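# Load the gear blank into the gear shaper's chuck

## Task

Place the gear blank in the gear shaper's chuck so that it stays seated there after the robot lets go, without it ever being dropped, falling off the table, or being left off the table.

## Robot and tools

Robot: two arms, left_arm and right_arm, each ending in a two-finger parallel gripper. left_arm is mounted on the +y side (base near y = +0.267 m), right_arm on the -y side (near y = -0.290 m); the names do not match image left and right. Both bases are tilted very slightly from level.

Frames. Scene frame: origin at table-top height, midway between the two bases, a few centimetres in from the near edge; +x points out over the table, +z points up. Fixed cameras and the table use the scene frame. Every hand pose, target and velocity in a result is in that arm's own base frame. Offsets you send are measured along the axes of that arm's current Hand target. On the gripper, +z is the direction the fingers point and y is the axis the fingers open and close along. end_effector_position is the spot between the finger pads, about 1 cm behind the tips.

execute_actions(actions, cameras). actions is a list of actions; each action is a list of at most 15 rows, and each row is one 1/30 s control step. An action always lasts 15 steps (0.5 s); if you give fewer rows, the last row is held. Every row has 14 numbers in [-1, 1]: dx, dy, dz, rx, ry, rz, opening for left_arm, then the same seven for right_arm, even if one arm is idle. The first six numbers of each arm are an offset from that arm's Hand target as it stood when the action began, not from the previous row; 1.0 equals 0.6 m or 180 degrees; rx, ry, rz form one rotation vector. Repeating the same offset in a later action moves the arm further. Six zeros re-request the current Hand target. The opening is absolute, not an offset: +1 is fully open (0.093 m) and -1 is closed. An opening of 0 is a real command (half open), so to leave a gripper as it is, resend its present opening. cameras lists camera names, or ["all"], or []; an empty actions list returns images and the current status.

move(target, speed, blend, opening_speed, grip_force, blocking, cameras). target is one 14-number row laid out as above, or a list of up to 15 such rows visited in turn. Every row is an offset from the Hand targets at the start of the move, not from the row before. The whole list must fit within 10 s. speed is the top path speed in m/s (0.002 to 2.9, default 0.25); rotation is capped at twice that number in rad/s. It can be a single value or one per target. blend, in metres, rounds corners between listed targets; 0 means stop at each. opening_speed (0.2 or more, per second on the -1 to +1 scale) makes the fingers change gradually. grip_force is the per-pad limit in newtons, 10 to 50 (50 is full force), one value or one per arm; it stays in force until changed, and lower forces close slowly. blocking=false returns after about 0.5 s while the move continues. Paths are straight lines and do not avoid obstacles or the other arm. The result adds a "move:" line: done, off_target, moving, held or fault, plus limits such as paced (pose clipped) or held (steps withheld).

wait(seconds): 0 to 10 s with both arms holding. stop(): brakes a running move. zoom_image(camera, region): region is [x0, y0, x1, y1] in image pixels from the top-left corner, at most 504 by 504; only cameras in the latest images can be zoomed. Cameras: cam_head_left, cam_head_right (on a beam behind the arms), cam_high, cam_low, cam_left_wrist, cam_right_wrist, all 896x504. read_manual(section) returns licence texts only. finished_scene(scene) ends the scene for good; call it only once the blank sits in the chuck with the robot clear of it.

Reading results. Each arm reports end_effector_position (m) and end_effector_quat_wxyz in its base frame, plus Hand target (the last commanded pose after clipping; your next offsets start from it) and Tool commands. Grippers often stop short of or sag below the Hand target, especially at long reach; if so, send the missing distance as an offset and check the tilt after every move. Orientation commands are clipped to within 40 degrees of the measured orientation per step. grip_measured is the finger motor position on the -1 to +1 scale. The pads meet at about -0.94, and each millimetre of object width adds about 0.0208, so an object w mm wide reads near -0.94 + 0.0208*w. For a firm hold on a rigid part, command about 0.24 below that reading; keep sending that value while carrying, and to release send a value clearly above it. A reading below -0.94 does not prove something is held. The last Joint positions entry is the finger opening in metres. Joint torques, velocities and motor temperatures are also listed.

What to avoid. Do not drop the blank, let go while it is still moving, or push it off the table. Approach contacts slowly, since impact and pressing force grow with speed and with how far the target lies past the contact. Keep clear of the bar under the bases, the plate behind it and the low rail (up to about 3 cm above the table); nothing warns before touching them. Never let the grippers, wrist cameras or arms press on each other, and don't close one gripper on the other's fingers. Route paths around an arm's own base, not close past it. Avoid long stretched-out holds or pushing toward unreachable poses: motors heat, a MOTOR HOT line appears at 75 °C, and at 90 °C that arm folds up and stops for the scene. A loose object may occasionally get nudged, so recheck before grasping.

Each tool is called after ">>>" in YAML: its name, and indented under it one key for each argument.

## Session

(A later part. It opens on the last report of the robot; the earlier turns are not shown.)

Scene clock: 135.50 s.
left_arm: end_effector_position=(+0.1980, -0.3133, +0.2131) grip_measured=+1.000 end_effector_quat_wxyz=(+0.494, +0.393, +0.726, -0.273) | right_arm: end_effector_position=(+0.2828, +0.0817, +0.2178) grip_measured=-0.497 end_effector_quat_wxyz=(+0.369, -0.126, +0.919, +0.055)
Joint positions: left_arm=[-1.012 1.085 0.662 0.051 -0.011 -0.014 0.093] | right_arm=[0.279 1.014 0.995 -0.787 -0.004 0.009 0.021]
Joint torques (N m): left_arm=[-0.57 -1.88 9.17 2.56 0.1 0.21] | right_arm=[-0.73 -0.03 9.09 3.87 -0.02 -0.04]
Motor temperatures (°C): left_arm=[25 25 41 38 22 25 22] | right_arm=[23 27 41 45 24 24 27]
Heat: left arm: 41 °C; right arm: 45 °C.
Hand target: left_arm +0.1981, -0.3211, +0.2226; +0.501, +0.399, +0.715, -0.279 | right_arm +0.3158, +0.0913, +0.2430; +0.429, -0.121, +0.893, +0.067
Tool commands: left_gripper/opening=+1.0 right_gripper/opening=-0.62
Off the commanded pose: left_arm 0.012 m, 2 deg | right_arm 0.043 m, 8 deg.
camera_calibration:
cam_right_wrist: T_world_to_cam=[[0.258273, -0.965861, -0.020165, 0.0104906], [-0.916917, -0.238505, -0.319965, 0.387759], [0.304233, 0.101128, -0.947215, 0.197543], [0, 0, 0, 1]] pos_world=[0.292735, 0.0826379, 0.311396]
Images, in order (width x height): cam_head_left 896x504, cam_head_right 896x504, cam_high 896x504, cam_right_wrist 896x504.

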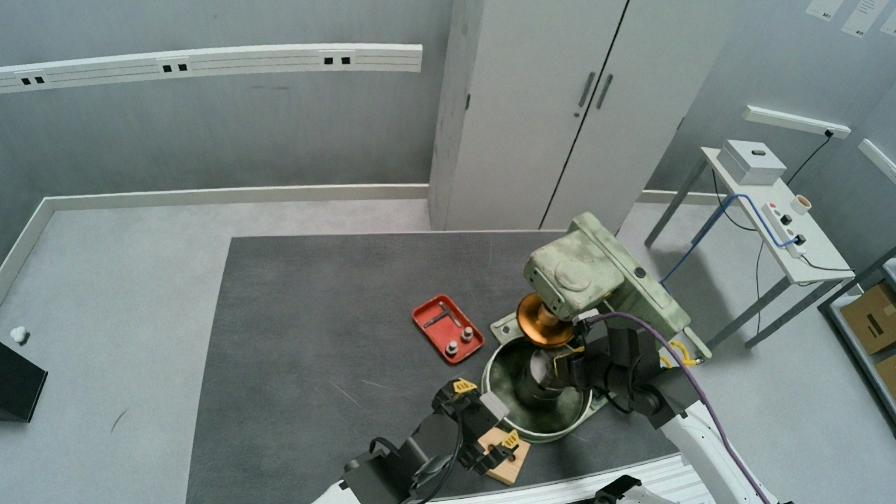

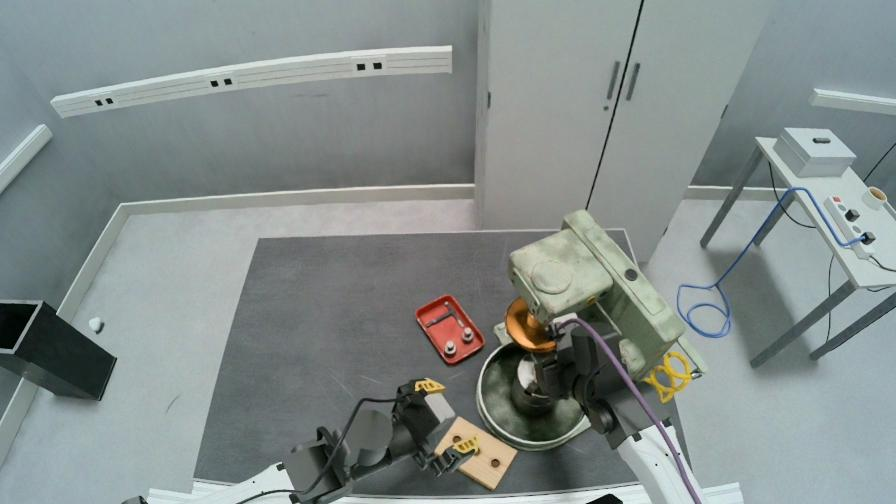

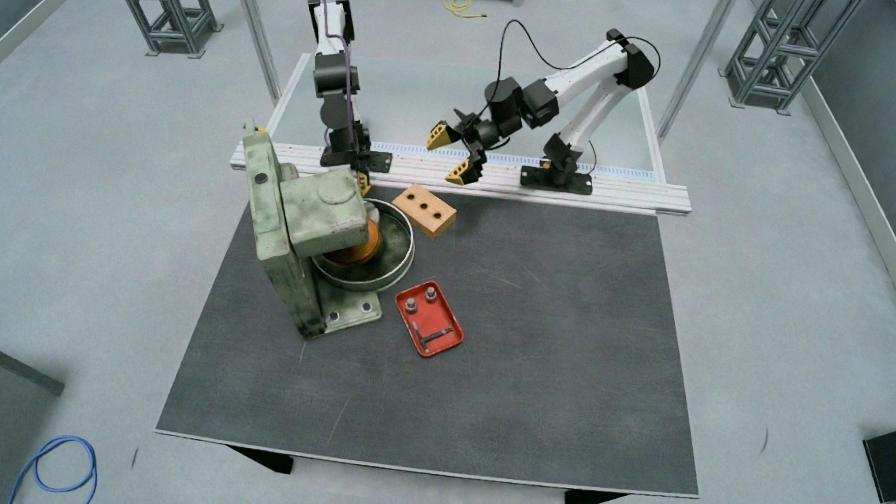

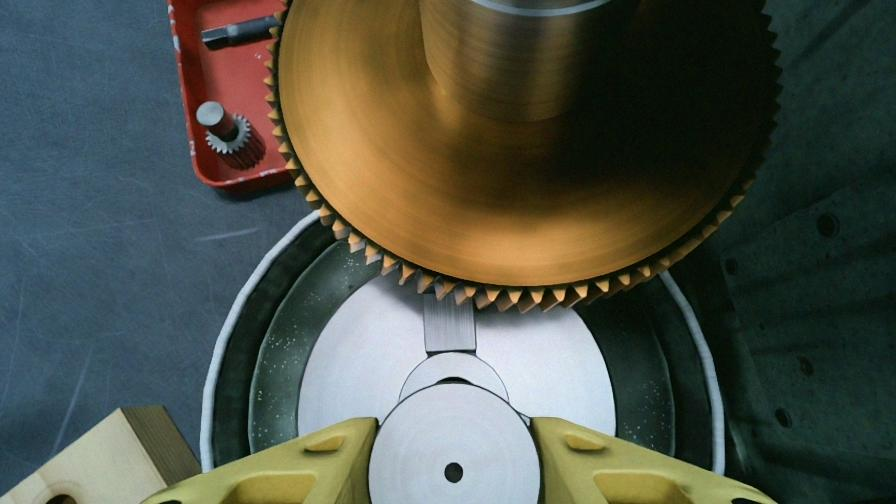

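>>> move:
  target:
    - [-0.05,0.12,-0.14,-0.08,-0.056,-0.046,1, 0.0440,0.0107,-0.1225,0,0.033,0,-0.62]
    - [-0.1487,0.3653,-0.4292,-0.2335,-0.1669,-0.1381,1, 0.2070,0.3197,0.0208,-0.144,0.0368,-0.1348,-0.62]
  speed: [0.15,0.25]
  blend: [0.01,0]
  cameras: ["cam_low","cam_right_wrist","cam_head_left"]

>>> zoom_image:
  camera: "cam_low"
  region: [540, 240, 660, 340]

Scene clock: 220.50 s.
left_arm: end_effector_position=(+0.2728, -0.0267, +0.3869) grip_measured=+1.000 end_effector_quat_wxyz=(+0.699, -0.044, +0.687, -0.193) | right_arm: end_effector_position=(+0.1960, +0.2503, +0.1377) grip_measured=-0.497 end_effector_quat_wxyz=(+0.331, -0.397, +0.842, +0.154)
Joint positions: left_arm=[0.072 0.625 0.82 -0.141 0.278 -0.348 0.093] | right_arm=[0.924 1.114 0.736 -0.447 0.033 0.031 0.021]
Joint torques (N m): left_arm=[0.85 1.2 8.27 2.38 0.1 0.01] | right_arm=[0.17 -2.8 6.45 2.79 -0.02 -0.13]
Motor temperatures (°C): left_arm=[25 25 45 41 22 25 22] | right_arm=[23 26 43 53 24 24 27]
Heat: left arm: 45 °C; right arm: 53 °C.
Hand target: left_arm +0.2733, -0.0260, +0.3945; +0.702, -0.045, +0.683, -0.198 | right_arm +0.1979, +0.2589, +0.1412; +0.344, -0.400, +0.833, +0.166
Off the commanded pose: left_arm 0.008 m, 1 deg | right_arm 0.009 m, 2 deg.
move: done
camera_calibration:
cam_right_wrist: T_world_to_cam=[[0.760637, -0.649135, -0.00741402, 0.0145314], [-0.620271, -0.723351, -0.303361, 0.383644], [0.191559, 0.235346, -0.952847, 0.120405], [0, 0, 0, 1]] pos_world=[0.203845, 0.258605, 0.231218]
Images, in order (width x height): cam_head_left 896x504, cam_low 896x504, cam_right_wrist 896x504.

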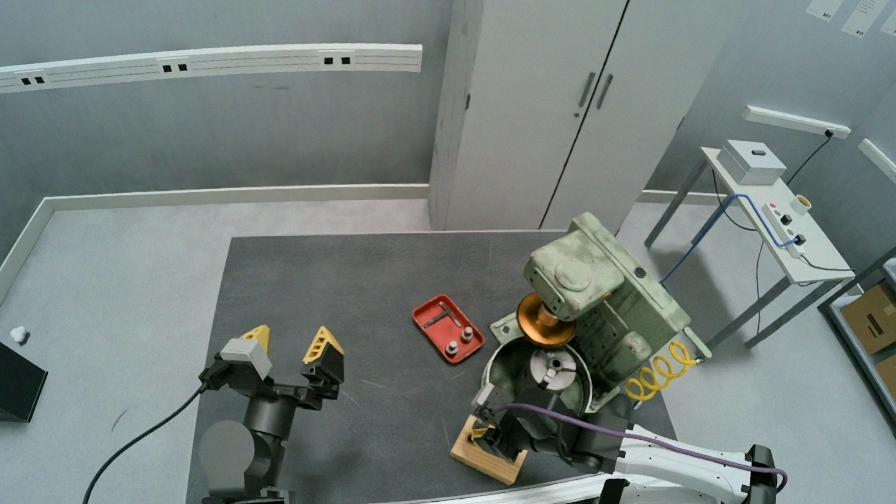

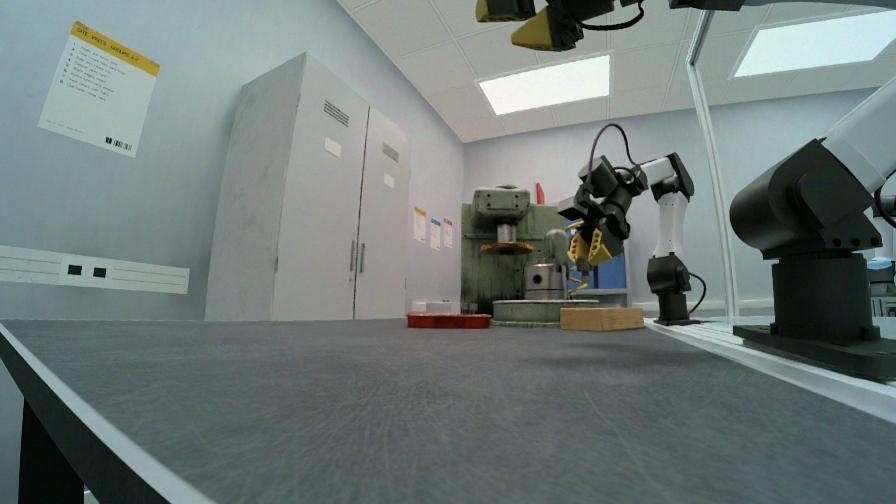

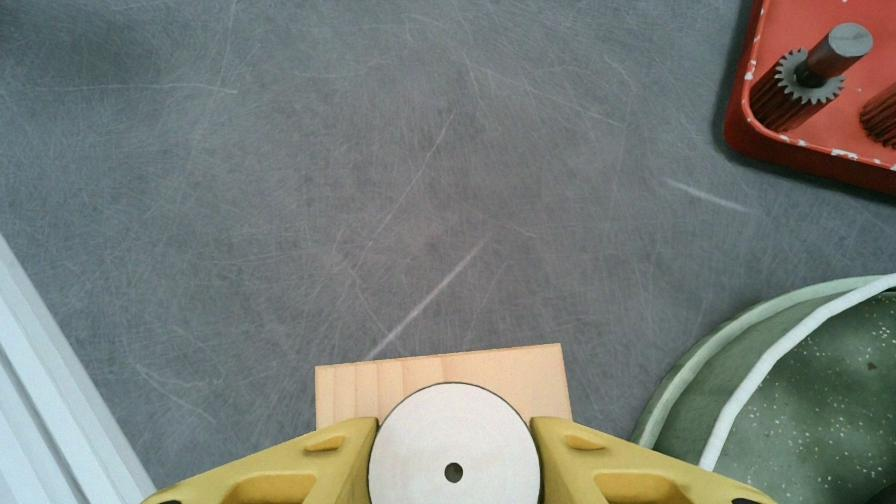

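Scaled by 4.200 from the camera's 896x504 image, which has a finer 1280x720 frame.

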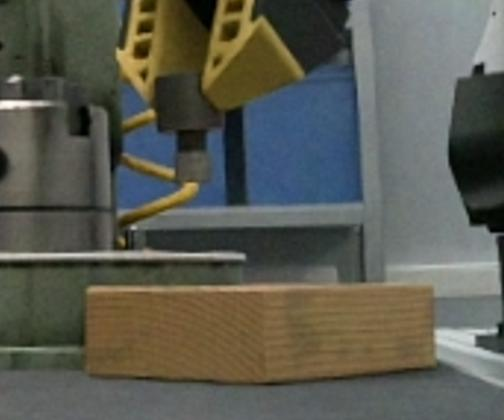

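>>> move:
  target: [0,0,0,0,0,0,1, 0.0435,0.0055,0.0508,0,0,0,-0.62]
  speed: 0.12
  cameras: ["cam_low","cam_right_wrist"]

>>> zoom_image:
  camera: "cam_low"
  region: [540, 260, 640, 340]

Scene clock: 226.93 s.
left_arm: end_effector_position=(+0.2728, -0.0267, +0.3869) grip_measured=+1.000 end_effector_quat_wxyz=(+0.699, -0.044, +0.687, -0.194) | right_arm: end_effector_position=(+0.1954, +0.2555, +0.0973) grip_measured=-0.497 end_effector_quat_wxyz=(+0.328, -0.402, +0.841, +0.155)
Joint positions: left_arm=[0.072 0.625 0.82 -0.141 0.279 -0.348 0.093] | right_arm=[0.936 1.179 0.61 -0.26 0.033 0.031 0.021]
Joint torques (N m): left_arm=[0.94 1.21 8.21 2.38 0.11 0.01] | right_arm=[0.47 -3.33 5.91 2.84 0.08 0]
Heat: left arm: 45 °C; right arm: 53 °C.
Hand target: left_arm +0.2733, -0.0260, +0.3945; +0.702, -0.045, +0.683, -0.198 | right_arm +0.1972, +0.2633, +0.1011; +0.344, -0.400, +0.833, +0.166
Off the commanded pose: left_arm 0.008 m, 1 deg | right_arm 0.009 m, 2 deg.
move: done
camera_calibration:
cam_right_wrist: T_world_to_cam=[[0.768029, -0.640375, -0.0071688, 0.0144396], [-0.61267, -0.73145, -0.29936, 0.375013], [0.186459, 0.234309, -0.954113, 0.0821212], [0, 0, 0, 1]] pos_world=[0.203357, 0.264309, 0.19072]
Images, in order (width x height): cam_low 896x504, cam_right_wrist 896x504.

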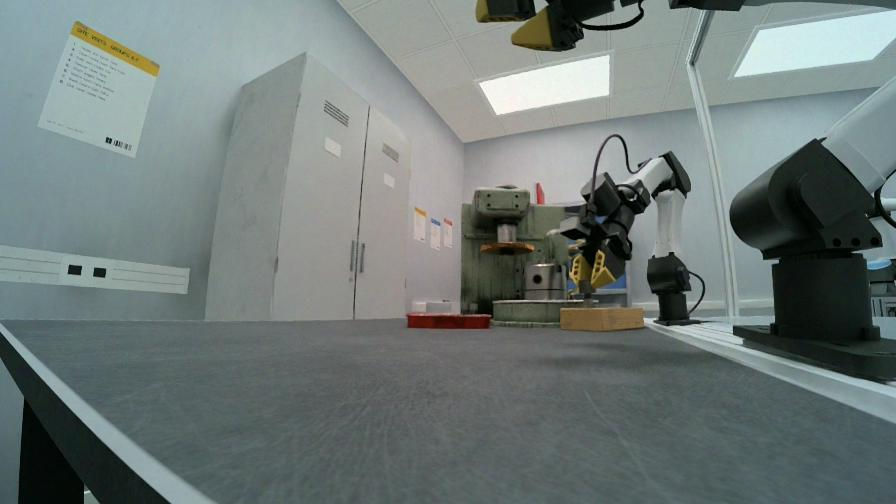

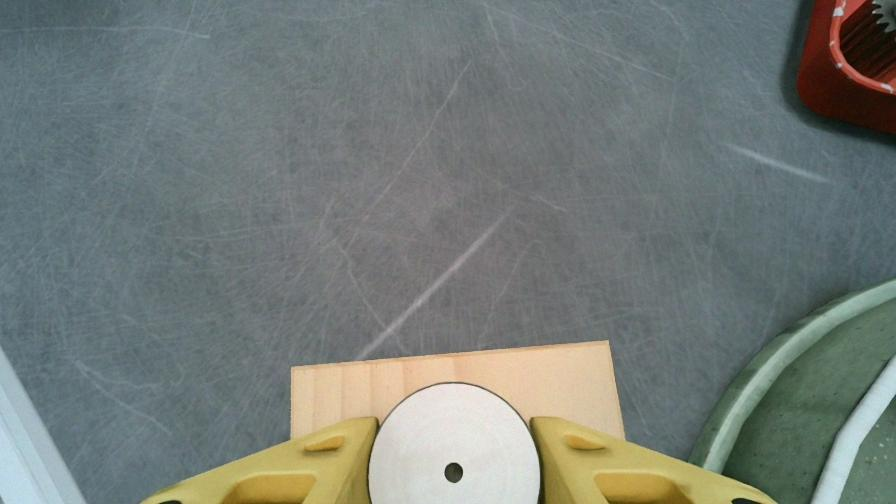

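Scaled by 5.040 from the camera's 896x504 image, which has a finer 1280x720 frame.

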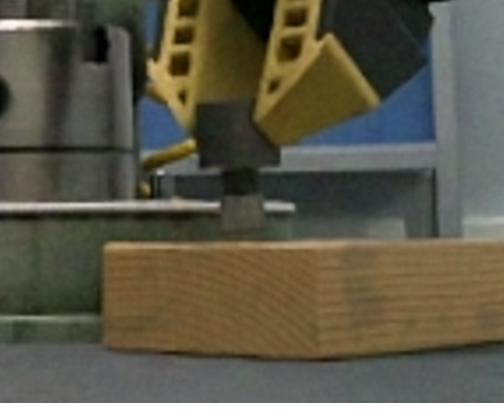

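>>> move:
  target: [0,0,0,0,0,0,1, 0.0212,-0.0025,0.0212,0,-0.006,0,-0.62]
  speed: 0.05
  cameras: ["cam_low"]

>>> zoom_image:
  camera: "cam_low"
  region: [540, 260, 640, 340]

Scene clock: 235.13 s.
left_arm: end_effector_position=(+0.2728, -0.0267, +0.3869) grip_measured=+1.000 end_effector_quat_wxyz=(+0.699, -0.044, +0.687, -0.194) | right_arm: end_effector_position=(+0.1952, +0.2551, +0.0806) grip_measured=-0.498 end_effector_quat_wxyz=(+0.335, -0.400, +0.838, +0.158)
Joint positions: left_arm=[0.072 0.625 0.82 -0.141 0.279 -0.348 0.093] | right_arm=[0.936 1.2 0.539 -0.152 0.034 0.031 0.021]
Joint torques (N m): left_arm=[0.91 1.2 8.21 2.37 0.1 0.01] | right_arm=[-0.06 -2.82 5.5 3.04 0.02 -0.06]
Heat: left arm: 44 °C; right arm: 54 °C.
Hand target: left_arm +0.2733, -0.0260, +0.3945; +0.702, -0.045, +0.683, -0.198 | right_arm +0.1984, +0.2624, +0.0831; +0.352, -0.399, +0.830, +0.170
Off the commanded pose: left_arm 0.008 m, 1 deg | right_arm 0.008 m, 3 deg.
move: off_target (right_arm)
Images, in order (width x height): cam_low 896x504.

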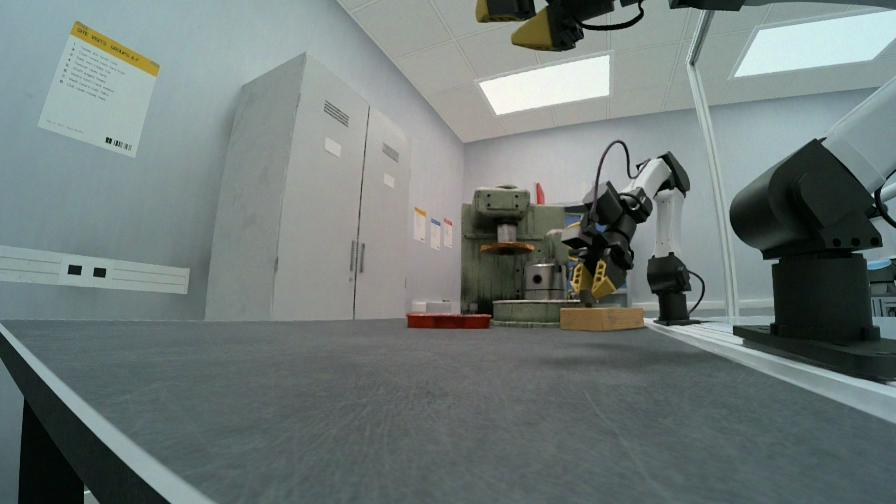

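Scaled by 5.040 from the camera's 896x504 image, which has a finer 1280x720 frame.

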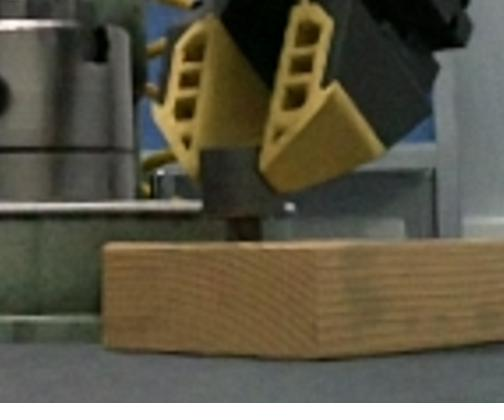

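>>> move:
  target:
    - [0,0,0,0,0,0,1, 0,0,0,0,0,0,0.25]
    - [0,0,0,0,0,0,1, 0.0277,-0.0038,-0.1148,0,-0.0611,0,0.25]
  speed: 0.12
  opening_speed: 1.0
  cameras: ["cam_right_wrist"]

Scene clock: 246.53 s.
left_arm: end_effector_position=(+0.2728, -0.0267, +0.3869) grip_measured=+1.000 end_effector_quat_wxyz=(+0.699, -0.044, +0.687, -0.194) | right_arm: end_effector_position=(+0.1666, +0.2149, +0.1264) grip_measured=+0.249 end_effector_quat_wxyz=(+0.438, -0.373, +0.791, +0.210)
Joint positions: left_arm=[0.072 0.625 0.82 -0.141 0.279 -0.348 0.093] | right_arm=[0.936 0.684 0.342 -0.216 0.039 0.031 0.057]
Joint torques (N m): left_arm=[0.92 1.26 8.27 2.37 0.11 0.01] | right_arm=[0.77 -1.16 5.91 2.54 0.11 -0.07]
Heat: left arm: 44 °C; right arm: 54 °C.
Hand target: left_arm +0.2733, -0.0260, +0.3945; +0.702, -0.045, +0.683, -0.198 | right_arm +0.1620, +0.2132, +0.1189; +0.430, -0.381, +0.792, +0.207
Off the commanded pose: left_arm 0.008 m, 1 deg | right_arm 0.009 m, 1 deg.
move: done
camera_calibration:
cam_right_wrist: T_world_to_cam=[[0.767211, -0.641091, -0.0197238, 0.0124888], [-0.546204, -0.636918, -0.544056, 0.335942], [0.336227, 0.428179, -0.838817, 0.0436616], [0, 0, 0, 1]] pos_world=[0.159231, 0.203279, 0.219642]
Images, in order (width x height): cam_right_wrist 896x504.

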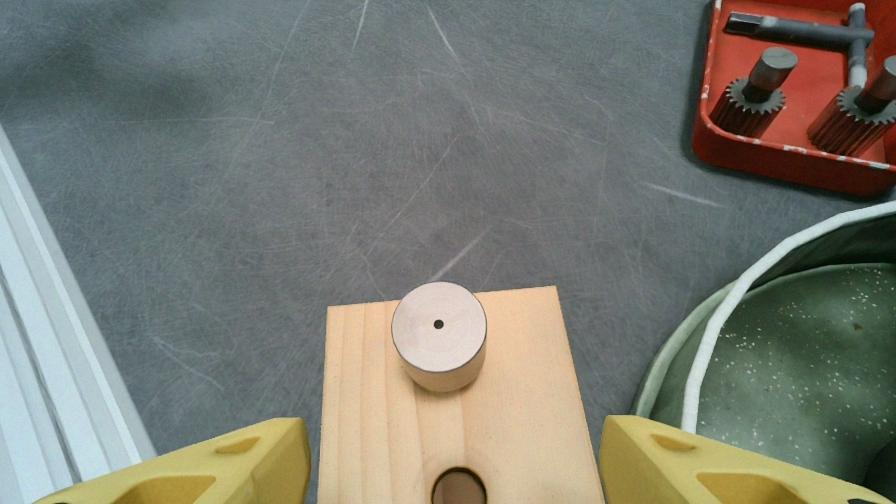

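>>> move:
  target: [0,0,0,0,0,0,1, 0.0253,0.0065,0.1138,0,0,0,0.25]
  speed: 0.15
  cameras: ["cam_right_wrist"]

Scene clock: 253.87 s.
left_arm: end_effector_position=(+0.2728, -0.0267, +0.3869) grip_measured=+1.000 end_effector_quat_wxyz=(+0.699, -0.044, +0.687, -0.194) | right_arm: end_effector_position=(+0.1916, +0.2519, +0.0700) grip_measured=+0.249 end_effector_quat_wxyz=(+0.426, -0.380, +0.796, +0.201)
Joint positions: left_arm=[0.072 0.625 0.82 -0.141 0.279 -0.348 0.093] | right_arm=[0.948 1.149 0.275 0.283 0.051 0.031 0.057]
Joint torques (N m): left_arm=[0.96 1.24 8.24 2.37 0.12 0] | right_arm=[0.36 -2.17 5.03 3.05 0.05 -0.01]
Heat: left arm: 44 °C; right arm: 54 °C.
Hand target: left_arm +0.2733, -0.0260, +0.3945; +0.702, -0.045, +0.683, -0.198 | right_arm +0.1895, +0.2539, +0.0691; +0.430, -0.381, +0.792, +0.207
Off the commanded pose: left_arm 0.008 m, 1 deg | right_arm 0.003 m, 1 deg.
move: done
camera_calibration:
cam_right_wrist: T_world_to_cam=[[0.768585, -0.639657, -0.0107878, 0.0147183], [-0.552071, -0.654636, -0.5164, 0.346091], [0.323256, 0.402853, -0.85628, -0.0178798], [0, 0, 0, 1]] pos_world=[0.185534, 0.243181, 0.16357]
Images, in order (width x height): cam_right_wrist 896x504.

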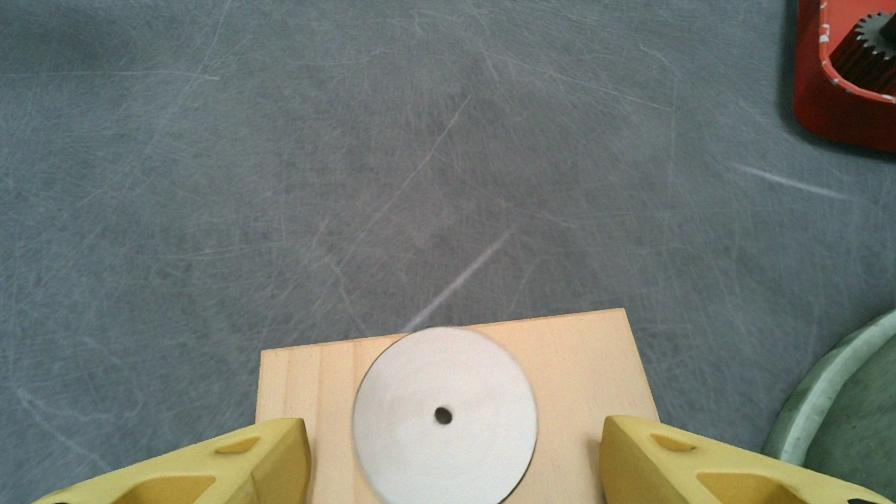

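>>> move:
  target: [0,0,0,0,0,0,1, -0.0240,0.0017,-0.0058,0,0,0,0.25]
  speed: 0.1
  cameras: ["cam_right_wrist"]

Scene clock: 258.50 s.
left_arm: end_effector_position=(+0.2728, -0.0267, +0.3869) grip_measured=+1.000 end_effector_quat_wxyz=(+0.699, -0.044, +0.687, -0.194) | right_arm: end_effector_position=(+0.1898, +0.2491, +0.0677) grip_measured=+0.249 end_effector_quat_wxyz=(+0.417, -0.382, +0.801, +0.195)
Joint positions: left_arm=[0.072 0.625 0.82 -0.141 0.279 -0.348 0.093] | right_arm=[0.948 1.139 0.283 0.24 0.052 0.031 0.057]
Joint torques (N m): left_arm=[0.98 1.17 8.28 2.37 0.1 0] | right_arm=[0.69 -3.74 8.87 2.46 0.05 0]
Heat: left arm: 44 °C; right arm: 54 °C.
Hand target: left_arm +0.2733, -0.0260, +0.3945; +0.702, -0.045, +0.683, -0.198 | right_arm +0.1918, +0.2584, +0.0831; +0.430, -0.381, +0.792, +0.207
Off the commanded pose: left_arm 0.008 m, 1 deg | right_arm 0.018 m, 2 deg.
move: off_target (right_arm)
camera_calibration:
cam_right_wrist: T_world_to_cam=[[0.767852, -0.640574, -0.00831142, 0.0145271], [-0.55971, -0.664497, -0.495145, 0.344588], [0.311654, 0.38485, -0.868771, -0.0106519], [0, 0, 0, 1]] pos_world=[0.185034, 0.242383, 0.161487]
Images, in order (width x height): cam_right_wrist 896x504.

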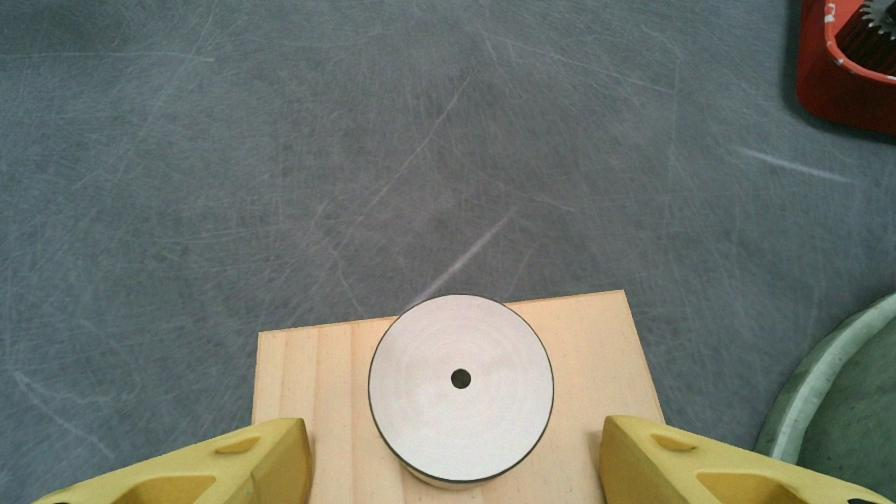

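>>> move:
  target: [0,0,0,0,0,0,1, -0.0148,0.0,-0.0018,0,-0.0056,0,0.25]
  speed: 0.1
  cameras: ["cam_right_wrist"]

Scene clock: 262.53 s.
left_arm: end_effector_position=(+0.2728, -0.0267, +0.3869) grip_measured=+1.000 end_effector_quat_wxyz=(+0.699, -0.044, +0.687, -0.194) | right_arm: end_effector_position=(+0.1923, +0.2525, +0.0757) grip_measured=+0.249 end_effector_quat_wxyz=(+0.423, -0.380, +0.798, +0.199)
Joint positions: left_arm=[0.072 0.625 0.82 -0.141 0.279 -0.348 0.093] | right_arm=[0.948 1.13 0.3 0.232 0.052 0.031 0.057]
Joint torques (N m): left_arm=[0.95 1.2 8.29 2.37 0.11 0] | right_arm=[0.73 -3.73 8.9 2.52 0.09 -0.01]
Heat: left arm: 44 °C; right arm: 53 °C.
Hand target: left_arm +0.2733, -0.0260, +0.3945; +0.702, -0.045, +0.683, -0.198 | right_arm +0.1943, +0.2614, +0.0911; +0.437, -0.379, +0.788, +0.210
Off the commanded pose: left_arm 0.008 m, 1 deg | right_arm 0.018 m, 2 deg.
move: off_target (right_arm)
camera_calibration:
cam_right_wrist: T_world_to_cam=[[0.767938, -0.640451, -0.00965754, 0.0149039], [-0.554483, -0.657158, -0.51058, 0.350506], [0.320655, 0.397449, -0.859776, -0.0113172], [0, 0, 0, 1]] pos_world=[0.186533, 0.244381, 0.169375]
Images, in order (width x height): cam_right_wrist 896x504.

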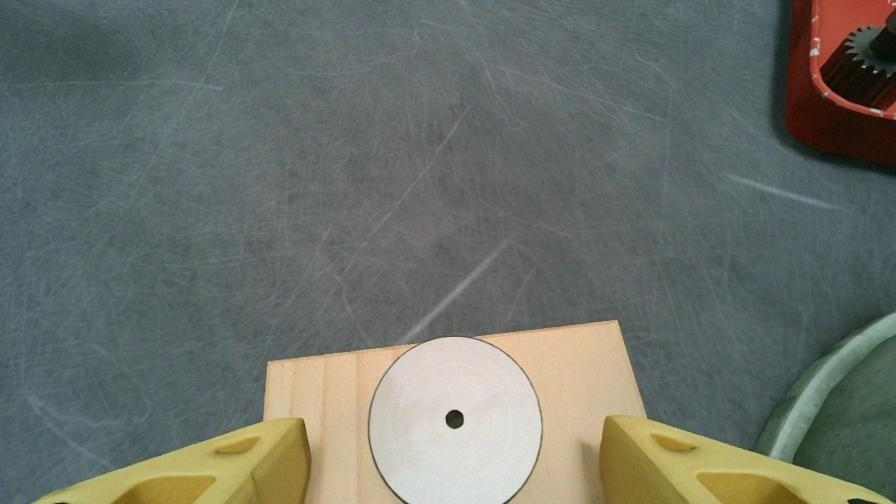

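>>> move:
  target: [0,0,0,0,0,0,1, -0.0065,0.0,0.0072,0,0,0,0.25]
  speed: 0.1
  cameras: ["cam_right_wrist"]

Scene clock: 268.77 s.
left_arm: end_effector_position=(+0.2728, -0.0267, +0.3869) grip_measured=+1.000 end_effector_quat_wxyz=(+0.699, -0.044, +0.687, -0.194) | right_arm: end_effector_position=(+0.1950, +0.2563, +0.0806) grip_measured=+0.249 end_effector_quat_wxyz=(+0.427, -0.379, +0.796, +0.201)
Joint positions: left_arm=[0.072 0.625 0.82 -0.141 0.279 -0.348 0.093] | right_arm=[0.948 1.139 0.319 0.231 0.052 0.031 0.057]
Joint torques (N m): left_arm=[0.95 1.18 8.24 2.38 0.11 0] | right_arm=[0.55 -2.36 9.02 2.68 0.04 -0.02]
Heat: left arm: 44 °C; right arm: 54 °C.
Hand target: left_arm +0.2733, -0.0260, +0.3945; +0.702, -0.045, +0.683, -0.198 | right_arm +0.1979, +0.2660, +0.0921; +0.437, -0.379, +0.788, +0.210
Off the commanded pose: left_arm 0.008 m, 1 deg | right_arm 0.015 m, 2 deg.
move: off_target (right_arm)
camera_calibration:
cam_right_wrist: T_world_to_cam=[[0.767992, -0.640377, -0.0102688, 0.0153879], [-0.55184, -0.653505, -0.518077, 0.356179], [0.325053, 0.403546, -0.855273, -0.0122965], [0, 0, 0, 1]] pos_world=[0.188733, 0.247581, 0.174169]
Images, in order (width x height): cam_right_wrist 896x504.

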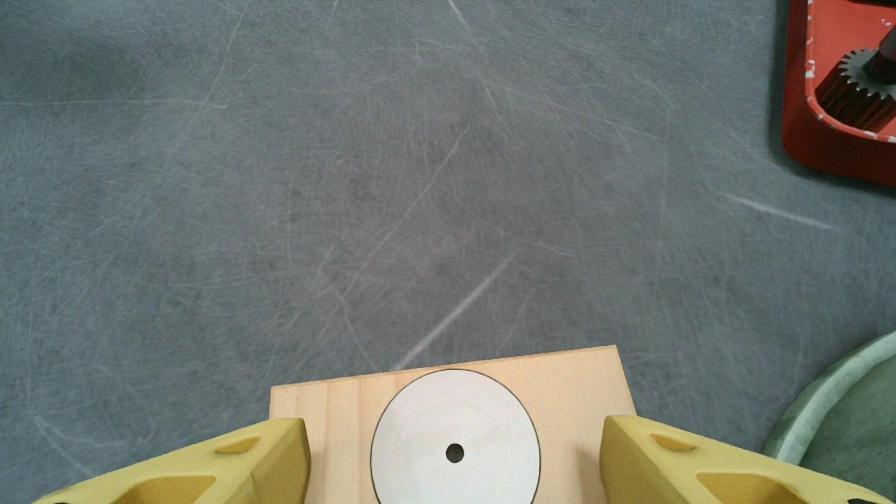

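>>> move:
  target: [0,0,0,0,0,0,1, 0,0,0,0,0,0,-0.62]
  opening_speed: 1.0
  cameras: ["cam_right_wrist"]

Scene clock: 273.37 s.
left_arm: end_effector_position=(+0.2728, -0.0267, +0.3869) grip_measured=+1.000 end_effector_quat_wxyz=(+0.699, -0.044, +0.687, -0.194) | right_arm: end_effector_position=(+0.1951, +0.2563, +0.0806) grip_measured=-0.484 end_effector_quat_wxyz=(+0.427, -0.379, +0.796, +0.201)
Joint positions: left_arm=[0.072 0.625 0.82 -0.141 0.279 -0.348 0.093] | right_arm=[0.948 1.139 0.319 0.231 0.053 0.031 0.022]
Joint torques (N m): left_arm=[0.91 1.21 8.18 2.38 0.1 0] | right_arm=[0.43 -2.26 9.03 2.63 0.07 -0.01]
Heat: left arm: 44 °C; right arm: 54 °C.
Hand target: left_arm +0.2733, -0.0260, +0.3945; +0.702, -0.045, +0.683, -0.198 | right_arm +0.1978, +0.2660, +0.0921; +0.437, -0.379, +0.788, +0.211
Off the commanded pose: left_arm 0.008 m, 1 deg | right_arm 0.015 m, 2 deg.
move: off_target (right_arm)
camera_calibration:
cam_right_wrist: T_world_to_cam=[[0.767764, -0.640654, -0.0100666, 0.015324], [-0.551985, -0.653361, -0.518104, 0.356165], [0.325348, 0.403338, -0.855259, -0.012295], [0, 0, 0, 1]] pos_world=[0.188833, 0.247481, 0.174169]
Images, in order (width x height): cam_right_wrist 896x504.

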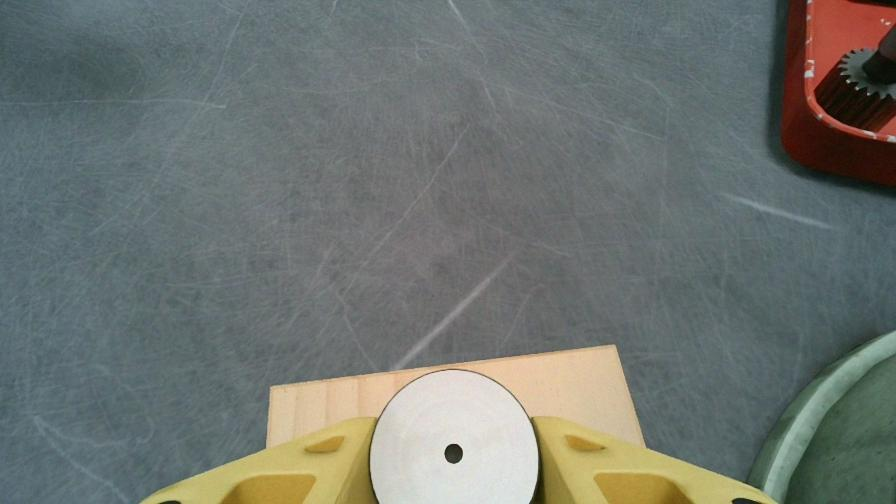

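>>> move:
  target:
    - [0,0,0,0,0,0,1, -0.1555,0,-0.0972,0,0,0,-0.62]
    - [0.4383,-0.383,-0.0385,0.2335,0.1669,0.1381,1, -0.1433,-0.2542,-0.3457,0.1689,-0.0105,0.1009,-0.62]
    - [0.4383,-0.383,-0.0385,0.2335,0.1669,0.1381,1, -0.1307,-0.3128,-0.2435,0.1689,-0.0105,0.1009,-0.62]
  speed: [0.15,0.25,0.15]
  blend: [0.01,0.01,0]
  cameras: ["cam_left_wrist","cam_low"]

>>> zoom_image:
  camera: "cam_left_wrist"
  region: [410, 110, 530, 230]

>>> zoom_image:
  camera: "cam_low"
  region: [515, 225, 575, 295]

Scene clock: 299.00 s.
left_arm: end_effector_position=(+0.1980, -0.3136, +0.2130) grip_measured=+1.000 end_effector_quat_wxyz=(+0.494, +0.393, +0.726, -0.273) | right_arm: end_effector_position=(+0.2856, +0.0827, +0.2276) grip_measured=-0.498 end_effector_quat_wxyz=(+0.474, -0.120, +0.870, +0.064)
Joint positions: left_arm=[-1.012 1.086 0.662 0.053 -0.011 -0.014 0.093] | right_arm=[0.291 0.851 0.798 -0.521 0.016 0.008 0.021]
Joint torques (N m): left_arm=[-0.58 -1.84 9.14 2.55 0.1 0.22] | right_arm=[-1.07 -1.36 6.67 3.18 -0.05 -0.12]
Heat: left arm: 44 °C; right arm: 54 °C.
Hand target: left_arm +0.1981, -0.3213, +0.2223; +0.501, +0.399, +0.715, -0.279 | right_arm +0.2930, +0.0843, +0.2359; +0.495, -0.120, +0.858, +0.069
Off the commanded pose: left_arm 0.012 m, 2 deg | right_arm 0.011 m, 3 deg.
move: off_target (left_arm, right_arm)
camera_calibration:
cam_left_wrist: T_world_to_cam=[[-0.836965, -0.547257, -0.000600867, -0.0034962], [-0.393102, 0.601966, -0.69506, 0.451841], [0.380738, -0.581504, -0.718952, -0.0206593], [0, 0, 0, 1]] pos_world=[0.182559, -0.28592, 0.299201]
Images, in order (width x height): cam_low 896x504, cam_left_wrist 896x504.

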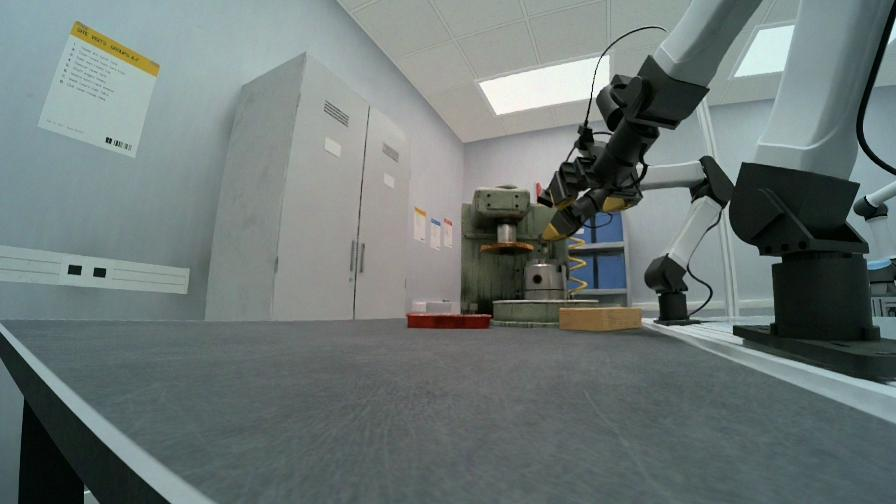

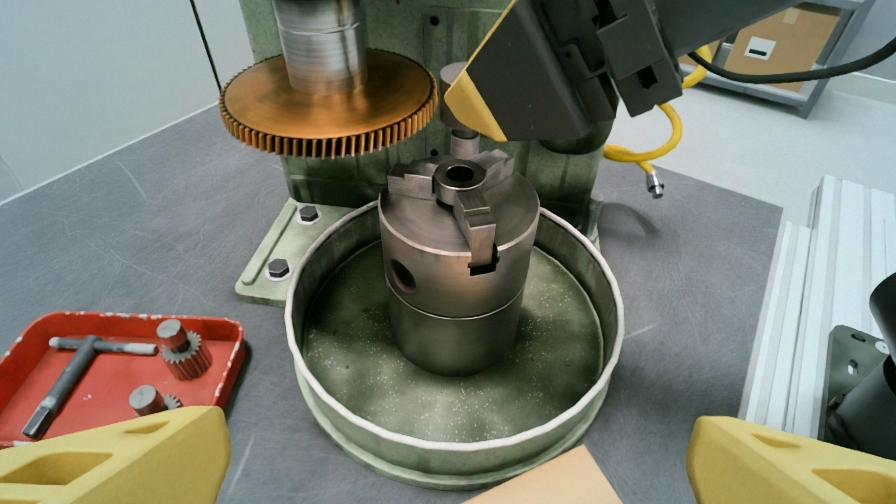

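Scaled by 4.200 from the camera's 896x504 image, which has a finer 1280x720 frame.

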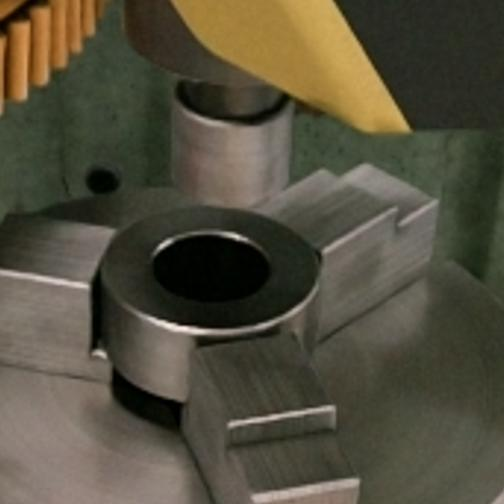

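Scaled by 7.200 from the camera's 896x504 image, which has a finer 1280x720 frame.

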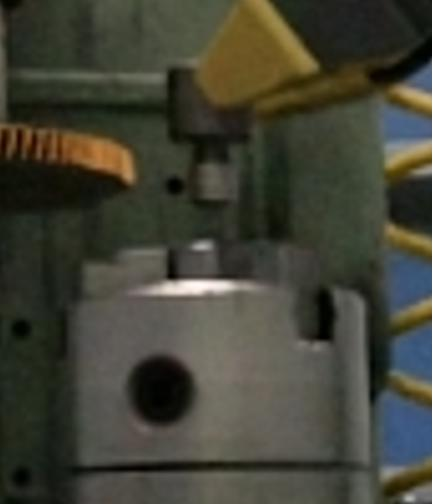

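>>> move:
  target: [0,0,0,0,0,0,1, 0.0157,0.0042,0.0128,-0.0018,0,0.0031,-0.62]
  speed: 0.06
  cameras: ["cam_left_wrist","cam_low"]

>>> zoom_image:
  camera: "cam_left_wrist"
  region: [425, 130, 497, 202]

>>> zoom_image:
  camera: "cam_low"
  region: [515, 225, 575, 295]

Scene clock: 325.63 s.
left_arm: end_effector_position=(+0.1980, -0.3136, +0.2131) grip_measured=+1.000 end_effector_quat_wxyz=(+0.494, +0.393, +0.726, -0.273) | right_arm: end_effector_position=(+0.2877, +0.0833, +0.2166) grip_measured=-0.498 end_effector_quat_wxyz=(+0.475, -0.120, +0.869, +0.064)
Joint positions: left_arm=[-1.012 1.086 0.662 0.053 -0.011 -0.014 0.093] | right_arm=[0.291 0.851 0.753 -0.473 0.016 0.008 0.021]
Joint torques (N m): left_arm=[-0.57 -1.85 9.11 2.54 0.1 0.21] | right_arm=[-0.29 -1.31 6.67 3.26 -0.03 0.08]
Heat: left arm: 46 °C; right arm: 54 °C.
Hand target: left_arm +0.1981, -0.3213, +0.2224; +0.501, +0.399, +0.715, -0.279 | right_arm +0.2942, +0.0872, +0.2239; +0.494, -0.117, +0.858, +0.074
Off the commanded pose: left_arm 0.012 m, 2 deg | right_arm 0.011 m, 3 deg.
move: off_target (left_arm, right_arm)
camera_calibration:
cam_left_wrist: T_world_to_cam=[[-0.836975, -0.547241, -0.000583346, -0.00349505], [-0.392987, 0.601793, -0.695274, 0.451905], [0.380833, -0.581698, -0.718744, -0.020723], [0, 0, 0, 1]] pos_world=[0.182559, -0.28592, 0.299301]
Images, in order (width x height): cam_low 896x504, cam_left_wrist 896x504.

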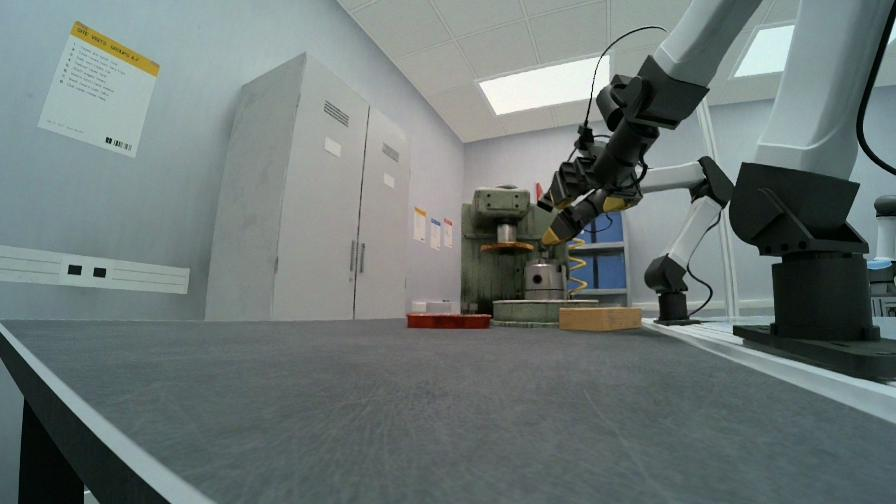

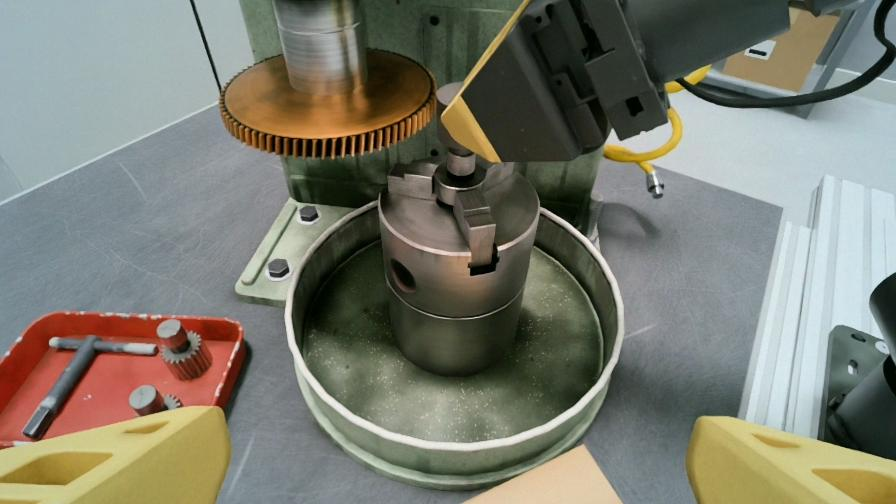

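Scaled by 7.000 from the camera's 896x504 image, which has a finer 1280x720 frame.

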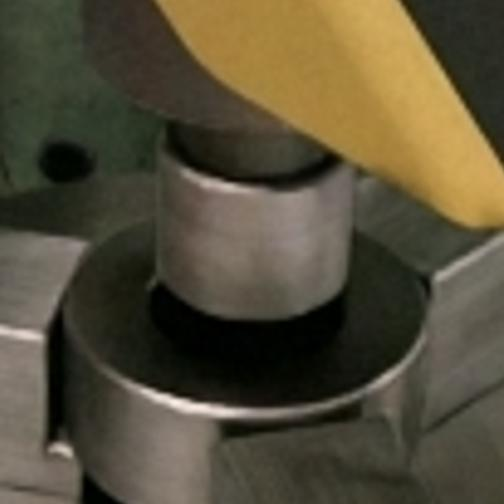

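Scaled by 7.200 from the camera's 896x504 image, which has a finer 1280x720 frame.

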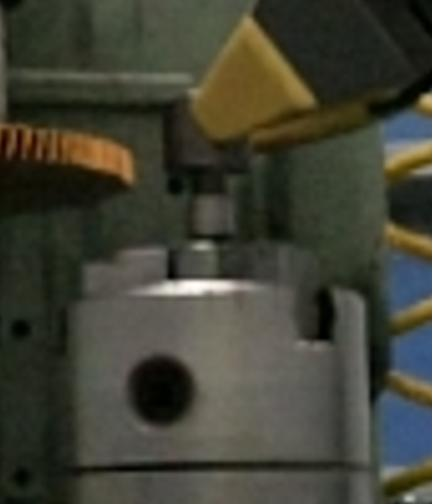

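>>> move:
  target: [0,0,0,0,0,0,1, 0,0.0095,0,0,0,0,-0.62]
  speed: 0.06
  cameras: ["cam_left_wrist"]

>>> zoom_image:
  camera: "cam_left_wrist"
  region: [425, 130, 497, 202]

Scene clock: 333.93 s.
left_arm: end_effector_position=(+0.1980, -0.3136, +0.2131) grip_measured=+1.000 end_effector_quat_wxyz=(+0.494, +0.393, +0.726, -0.273) | right_arm: end_effector_position=(+0.2861, +0.0887, +0.2167) grip_measured=-0.498 end_effector_quat_wxyz=(+0.475, -0.122, +0.869, +0.068)
Joint positions: left_arm=[-1.012 1.086 0.662 0.053 -0.011 -0.014 0.093] | right_arm=[0.318 0.851 0.753 -0.473 0.031 0.023 0.021]
Joint torques (N m): left_arm=[-0.55 -1.84 9.1 2.55 0.1 0.21] | right_arm=[0.38 -1.35 6.58 3.22 0.06 -0.01]
Heat: left arm: 46 °C; right arm: 54 °C.
Hand target: left_arm +0.1981, -0.3213, +0.2224; +0.501, +0.399, +0.715, -0.279 | right_arm +0.2926, +0.0928, +0.2239; +0.494, -0.118, +0.858, +0.074
Off the commanded pose: left_arm 0.012 m, 2 deg | right_arm 0.011 m, 3 deg.
move: off_target (left_arm, right_arm)
camera_calibration:
cam_left_wrist: T_world_to_cam=[[-0.836975, -0.547241, -0.000583346, -0.00349505], [-0.392987, 0.601793, -0.695274, 0.451905], [0.380833, -0.581698, -0.718744, -0.020723], [0, 0, 0, 1]] pos_world=[0.182559, -0.28592, 0.299301]
Images, in order (width x height): cam_left_wrist 896x504.

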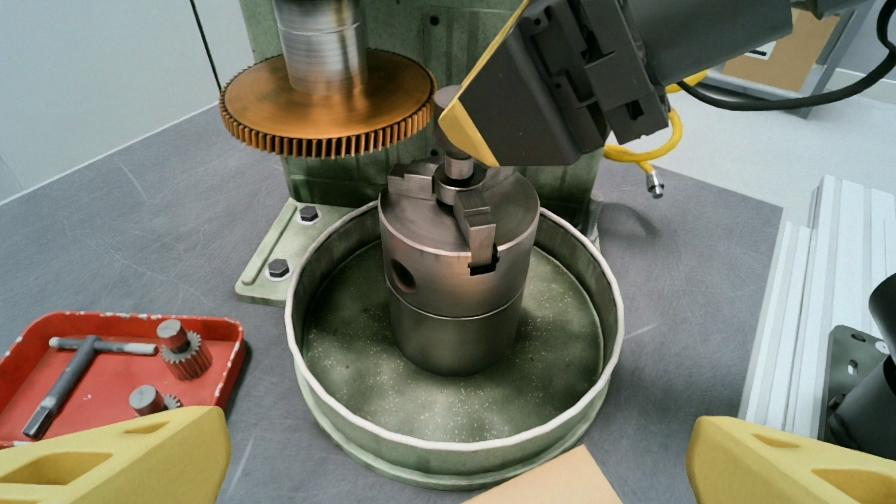

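Scaled by 7.000 from the camera's 896x504 image, which has a finer 1280x720 frame.

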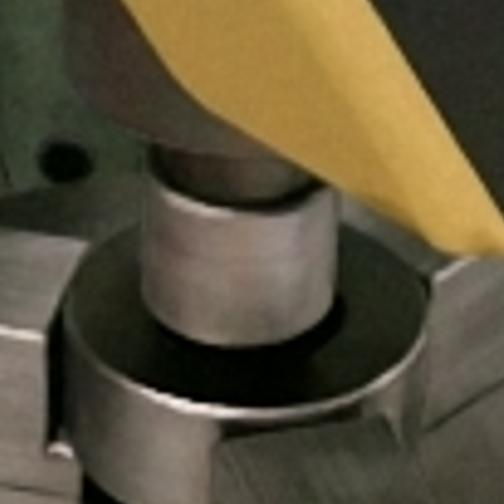

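>>> move:
  target: [0,0,0,0,0,0,1, 0,-0.0100,0,0,0,0,-0.62]
  speed: 0.06
  cameras: ["cam_left_wrist"]

>>> zoom_image:
  camera: "cam_left_wrist"
  region: [425, 130, 497, 202]

Scene clock: 341.93 s.
left_arm: end_effector_position=(+0.1980, -0.3136, +0.2131) grip_measured=+1.000 end_effector_quat_wxyz=(+0.494, +0.393, +0.726, -0.273) | right_arm: end_effector_position=(+0.2872, +0.0852, +0.2168) grip_measured=-0.498 end_effector_quat_wxyz=(+0.475, -0.117, +0.870, +0.069)
Joint positions: left_arm=[-1.012 1.086 0.662 0.053 -0.011 -0.014 0.093] | right_arm=[0.298 0.851 0.753 -0.473 0.017 0.021 0.021]
Joint torques (N m): left_arm=[-0.57 -1.83 9.11 2.54 0.11 0.21] | right_arm=[-1.11 -1.36 6.56 3.26 -0.15 -0.11]
Heat: left arm: 47 °C; right arm: 54 °C.
Hand target: left_arm +0.1981, -0.3213, +0.2224; +0.501, +0.399, +0.715, -0.279 | right_arm +0.2943, +0.0870, +0.2239; +0.494, -0.118, +0.858, +0.074
Off the commanded pose: left_arm 0.012 m, 2 deg | right_arm 0.010 m, 3 deg.
move: off_target (left_arm, right_arm)
camera_calibration:
cam_left_wrist: T_world_to_cam=[[-0.836975, -0.547241, -0.000583346, -0.00349505], [-0.392987, 0.601793, -0.695274, 0.451905], [0.380833, -0.581698, -0.718744, -0.020723], [0, 0, 0, 1]] pos_world=[0.182559, -0.28592, 0.299301]
Images, in order (width x height): cam_left_wrist 896x504.

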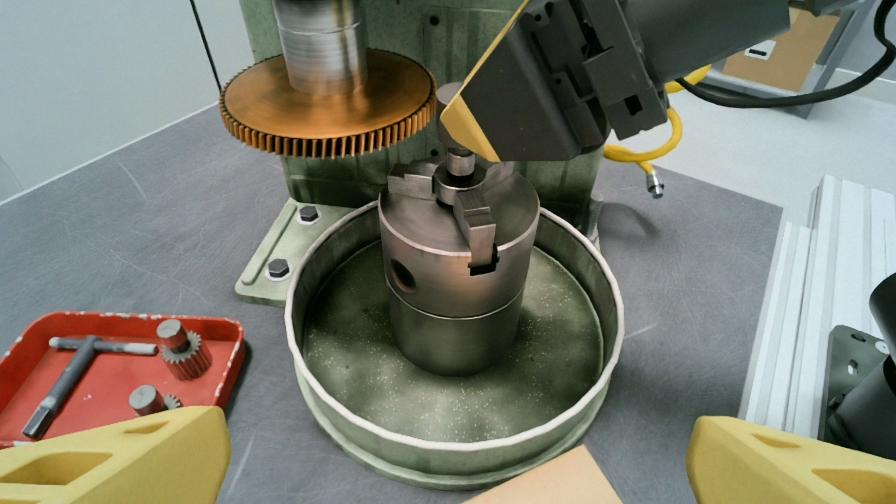

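Scaled by 7.000 from the camera's 896x504 image, which has a finer 1280x720 frame.

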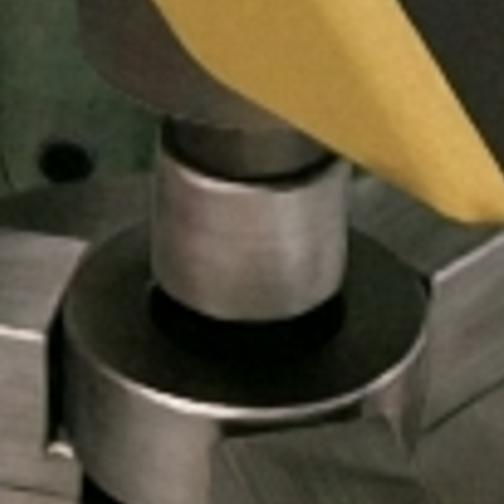

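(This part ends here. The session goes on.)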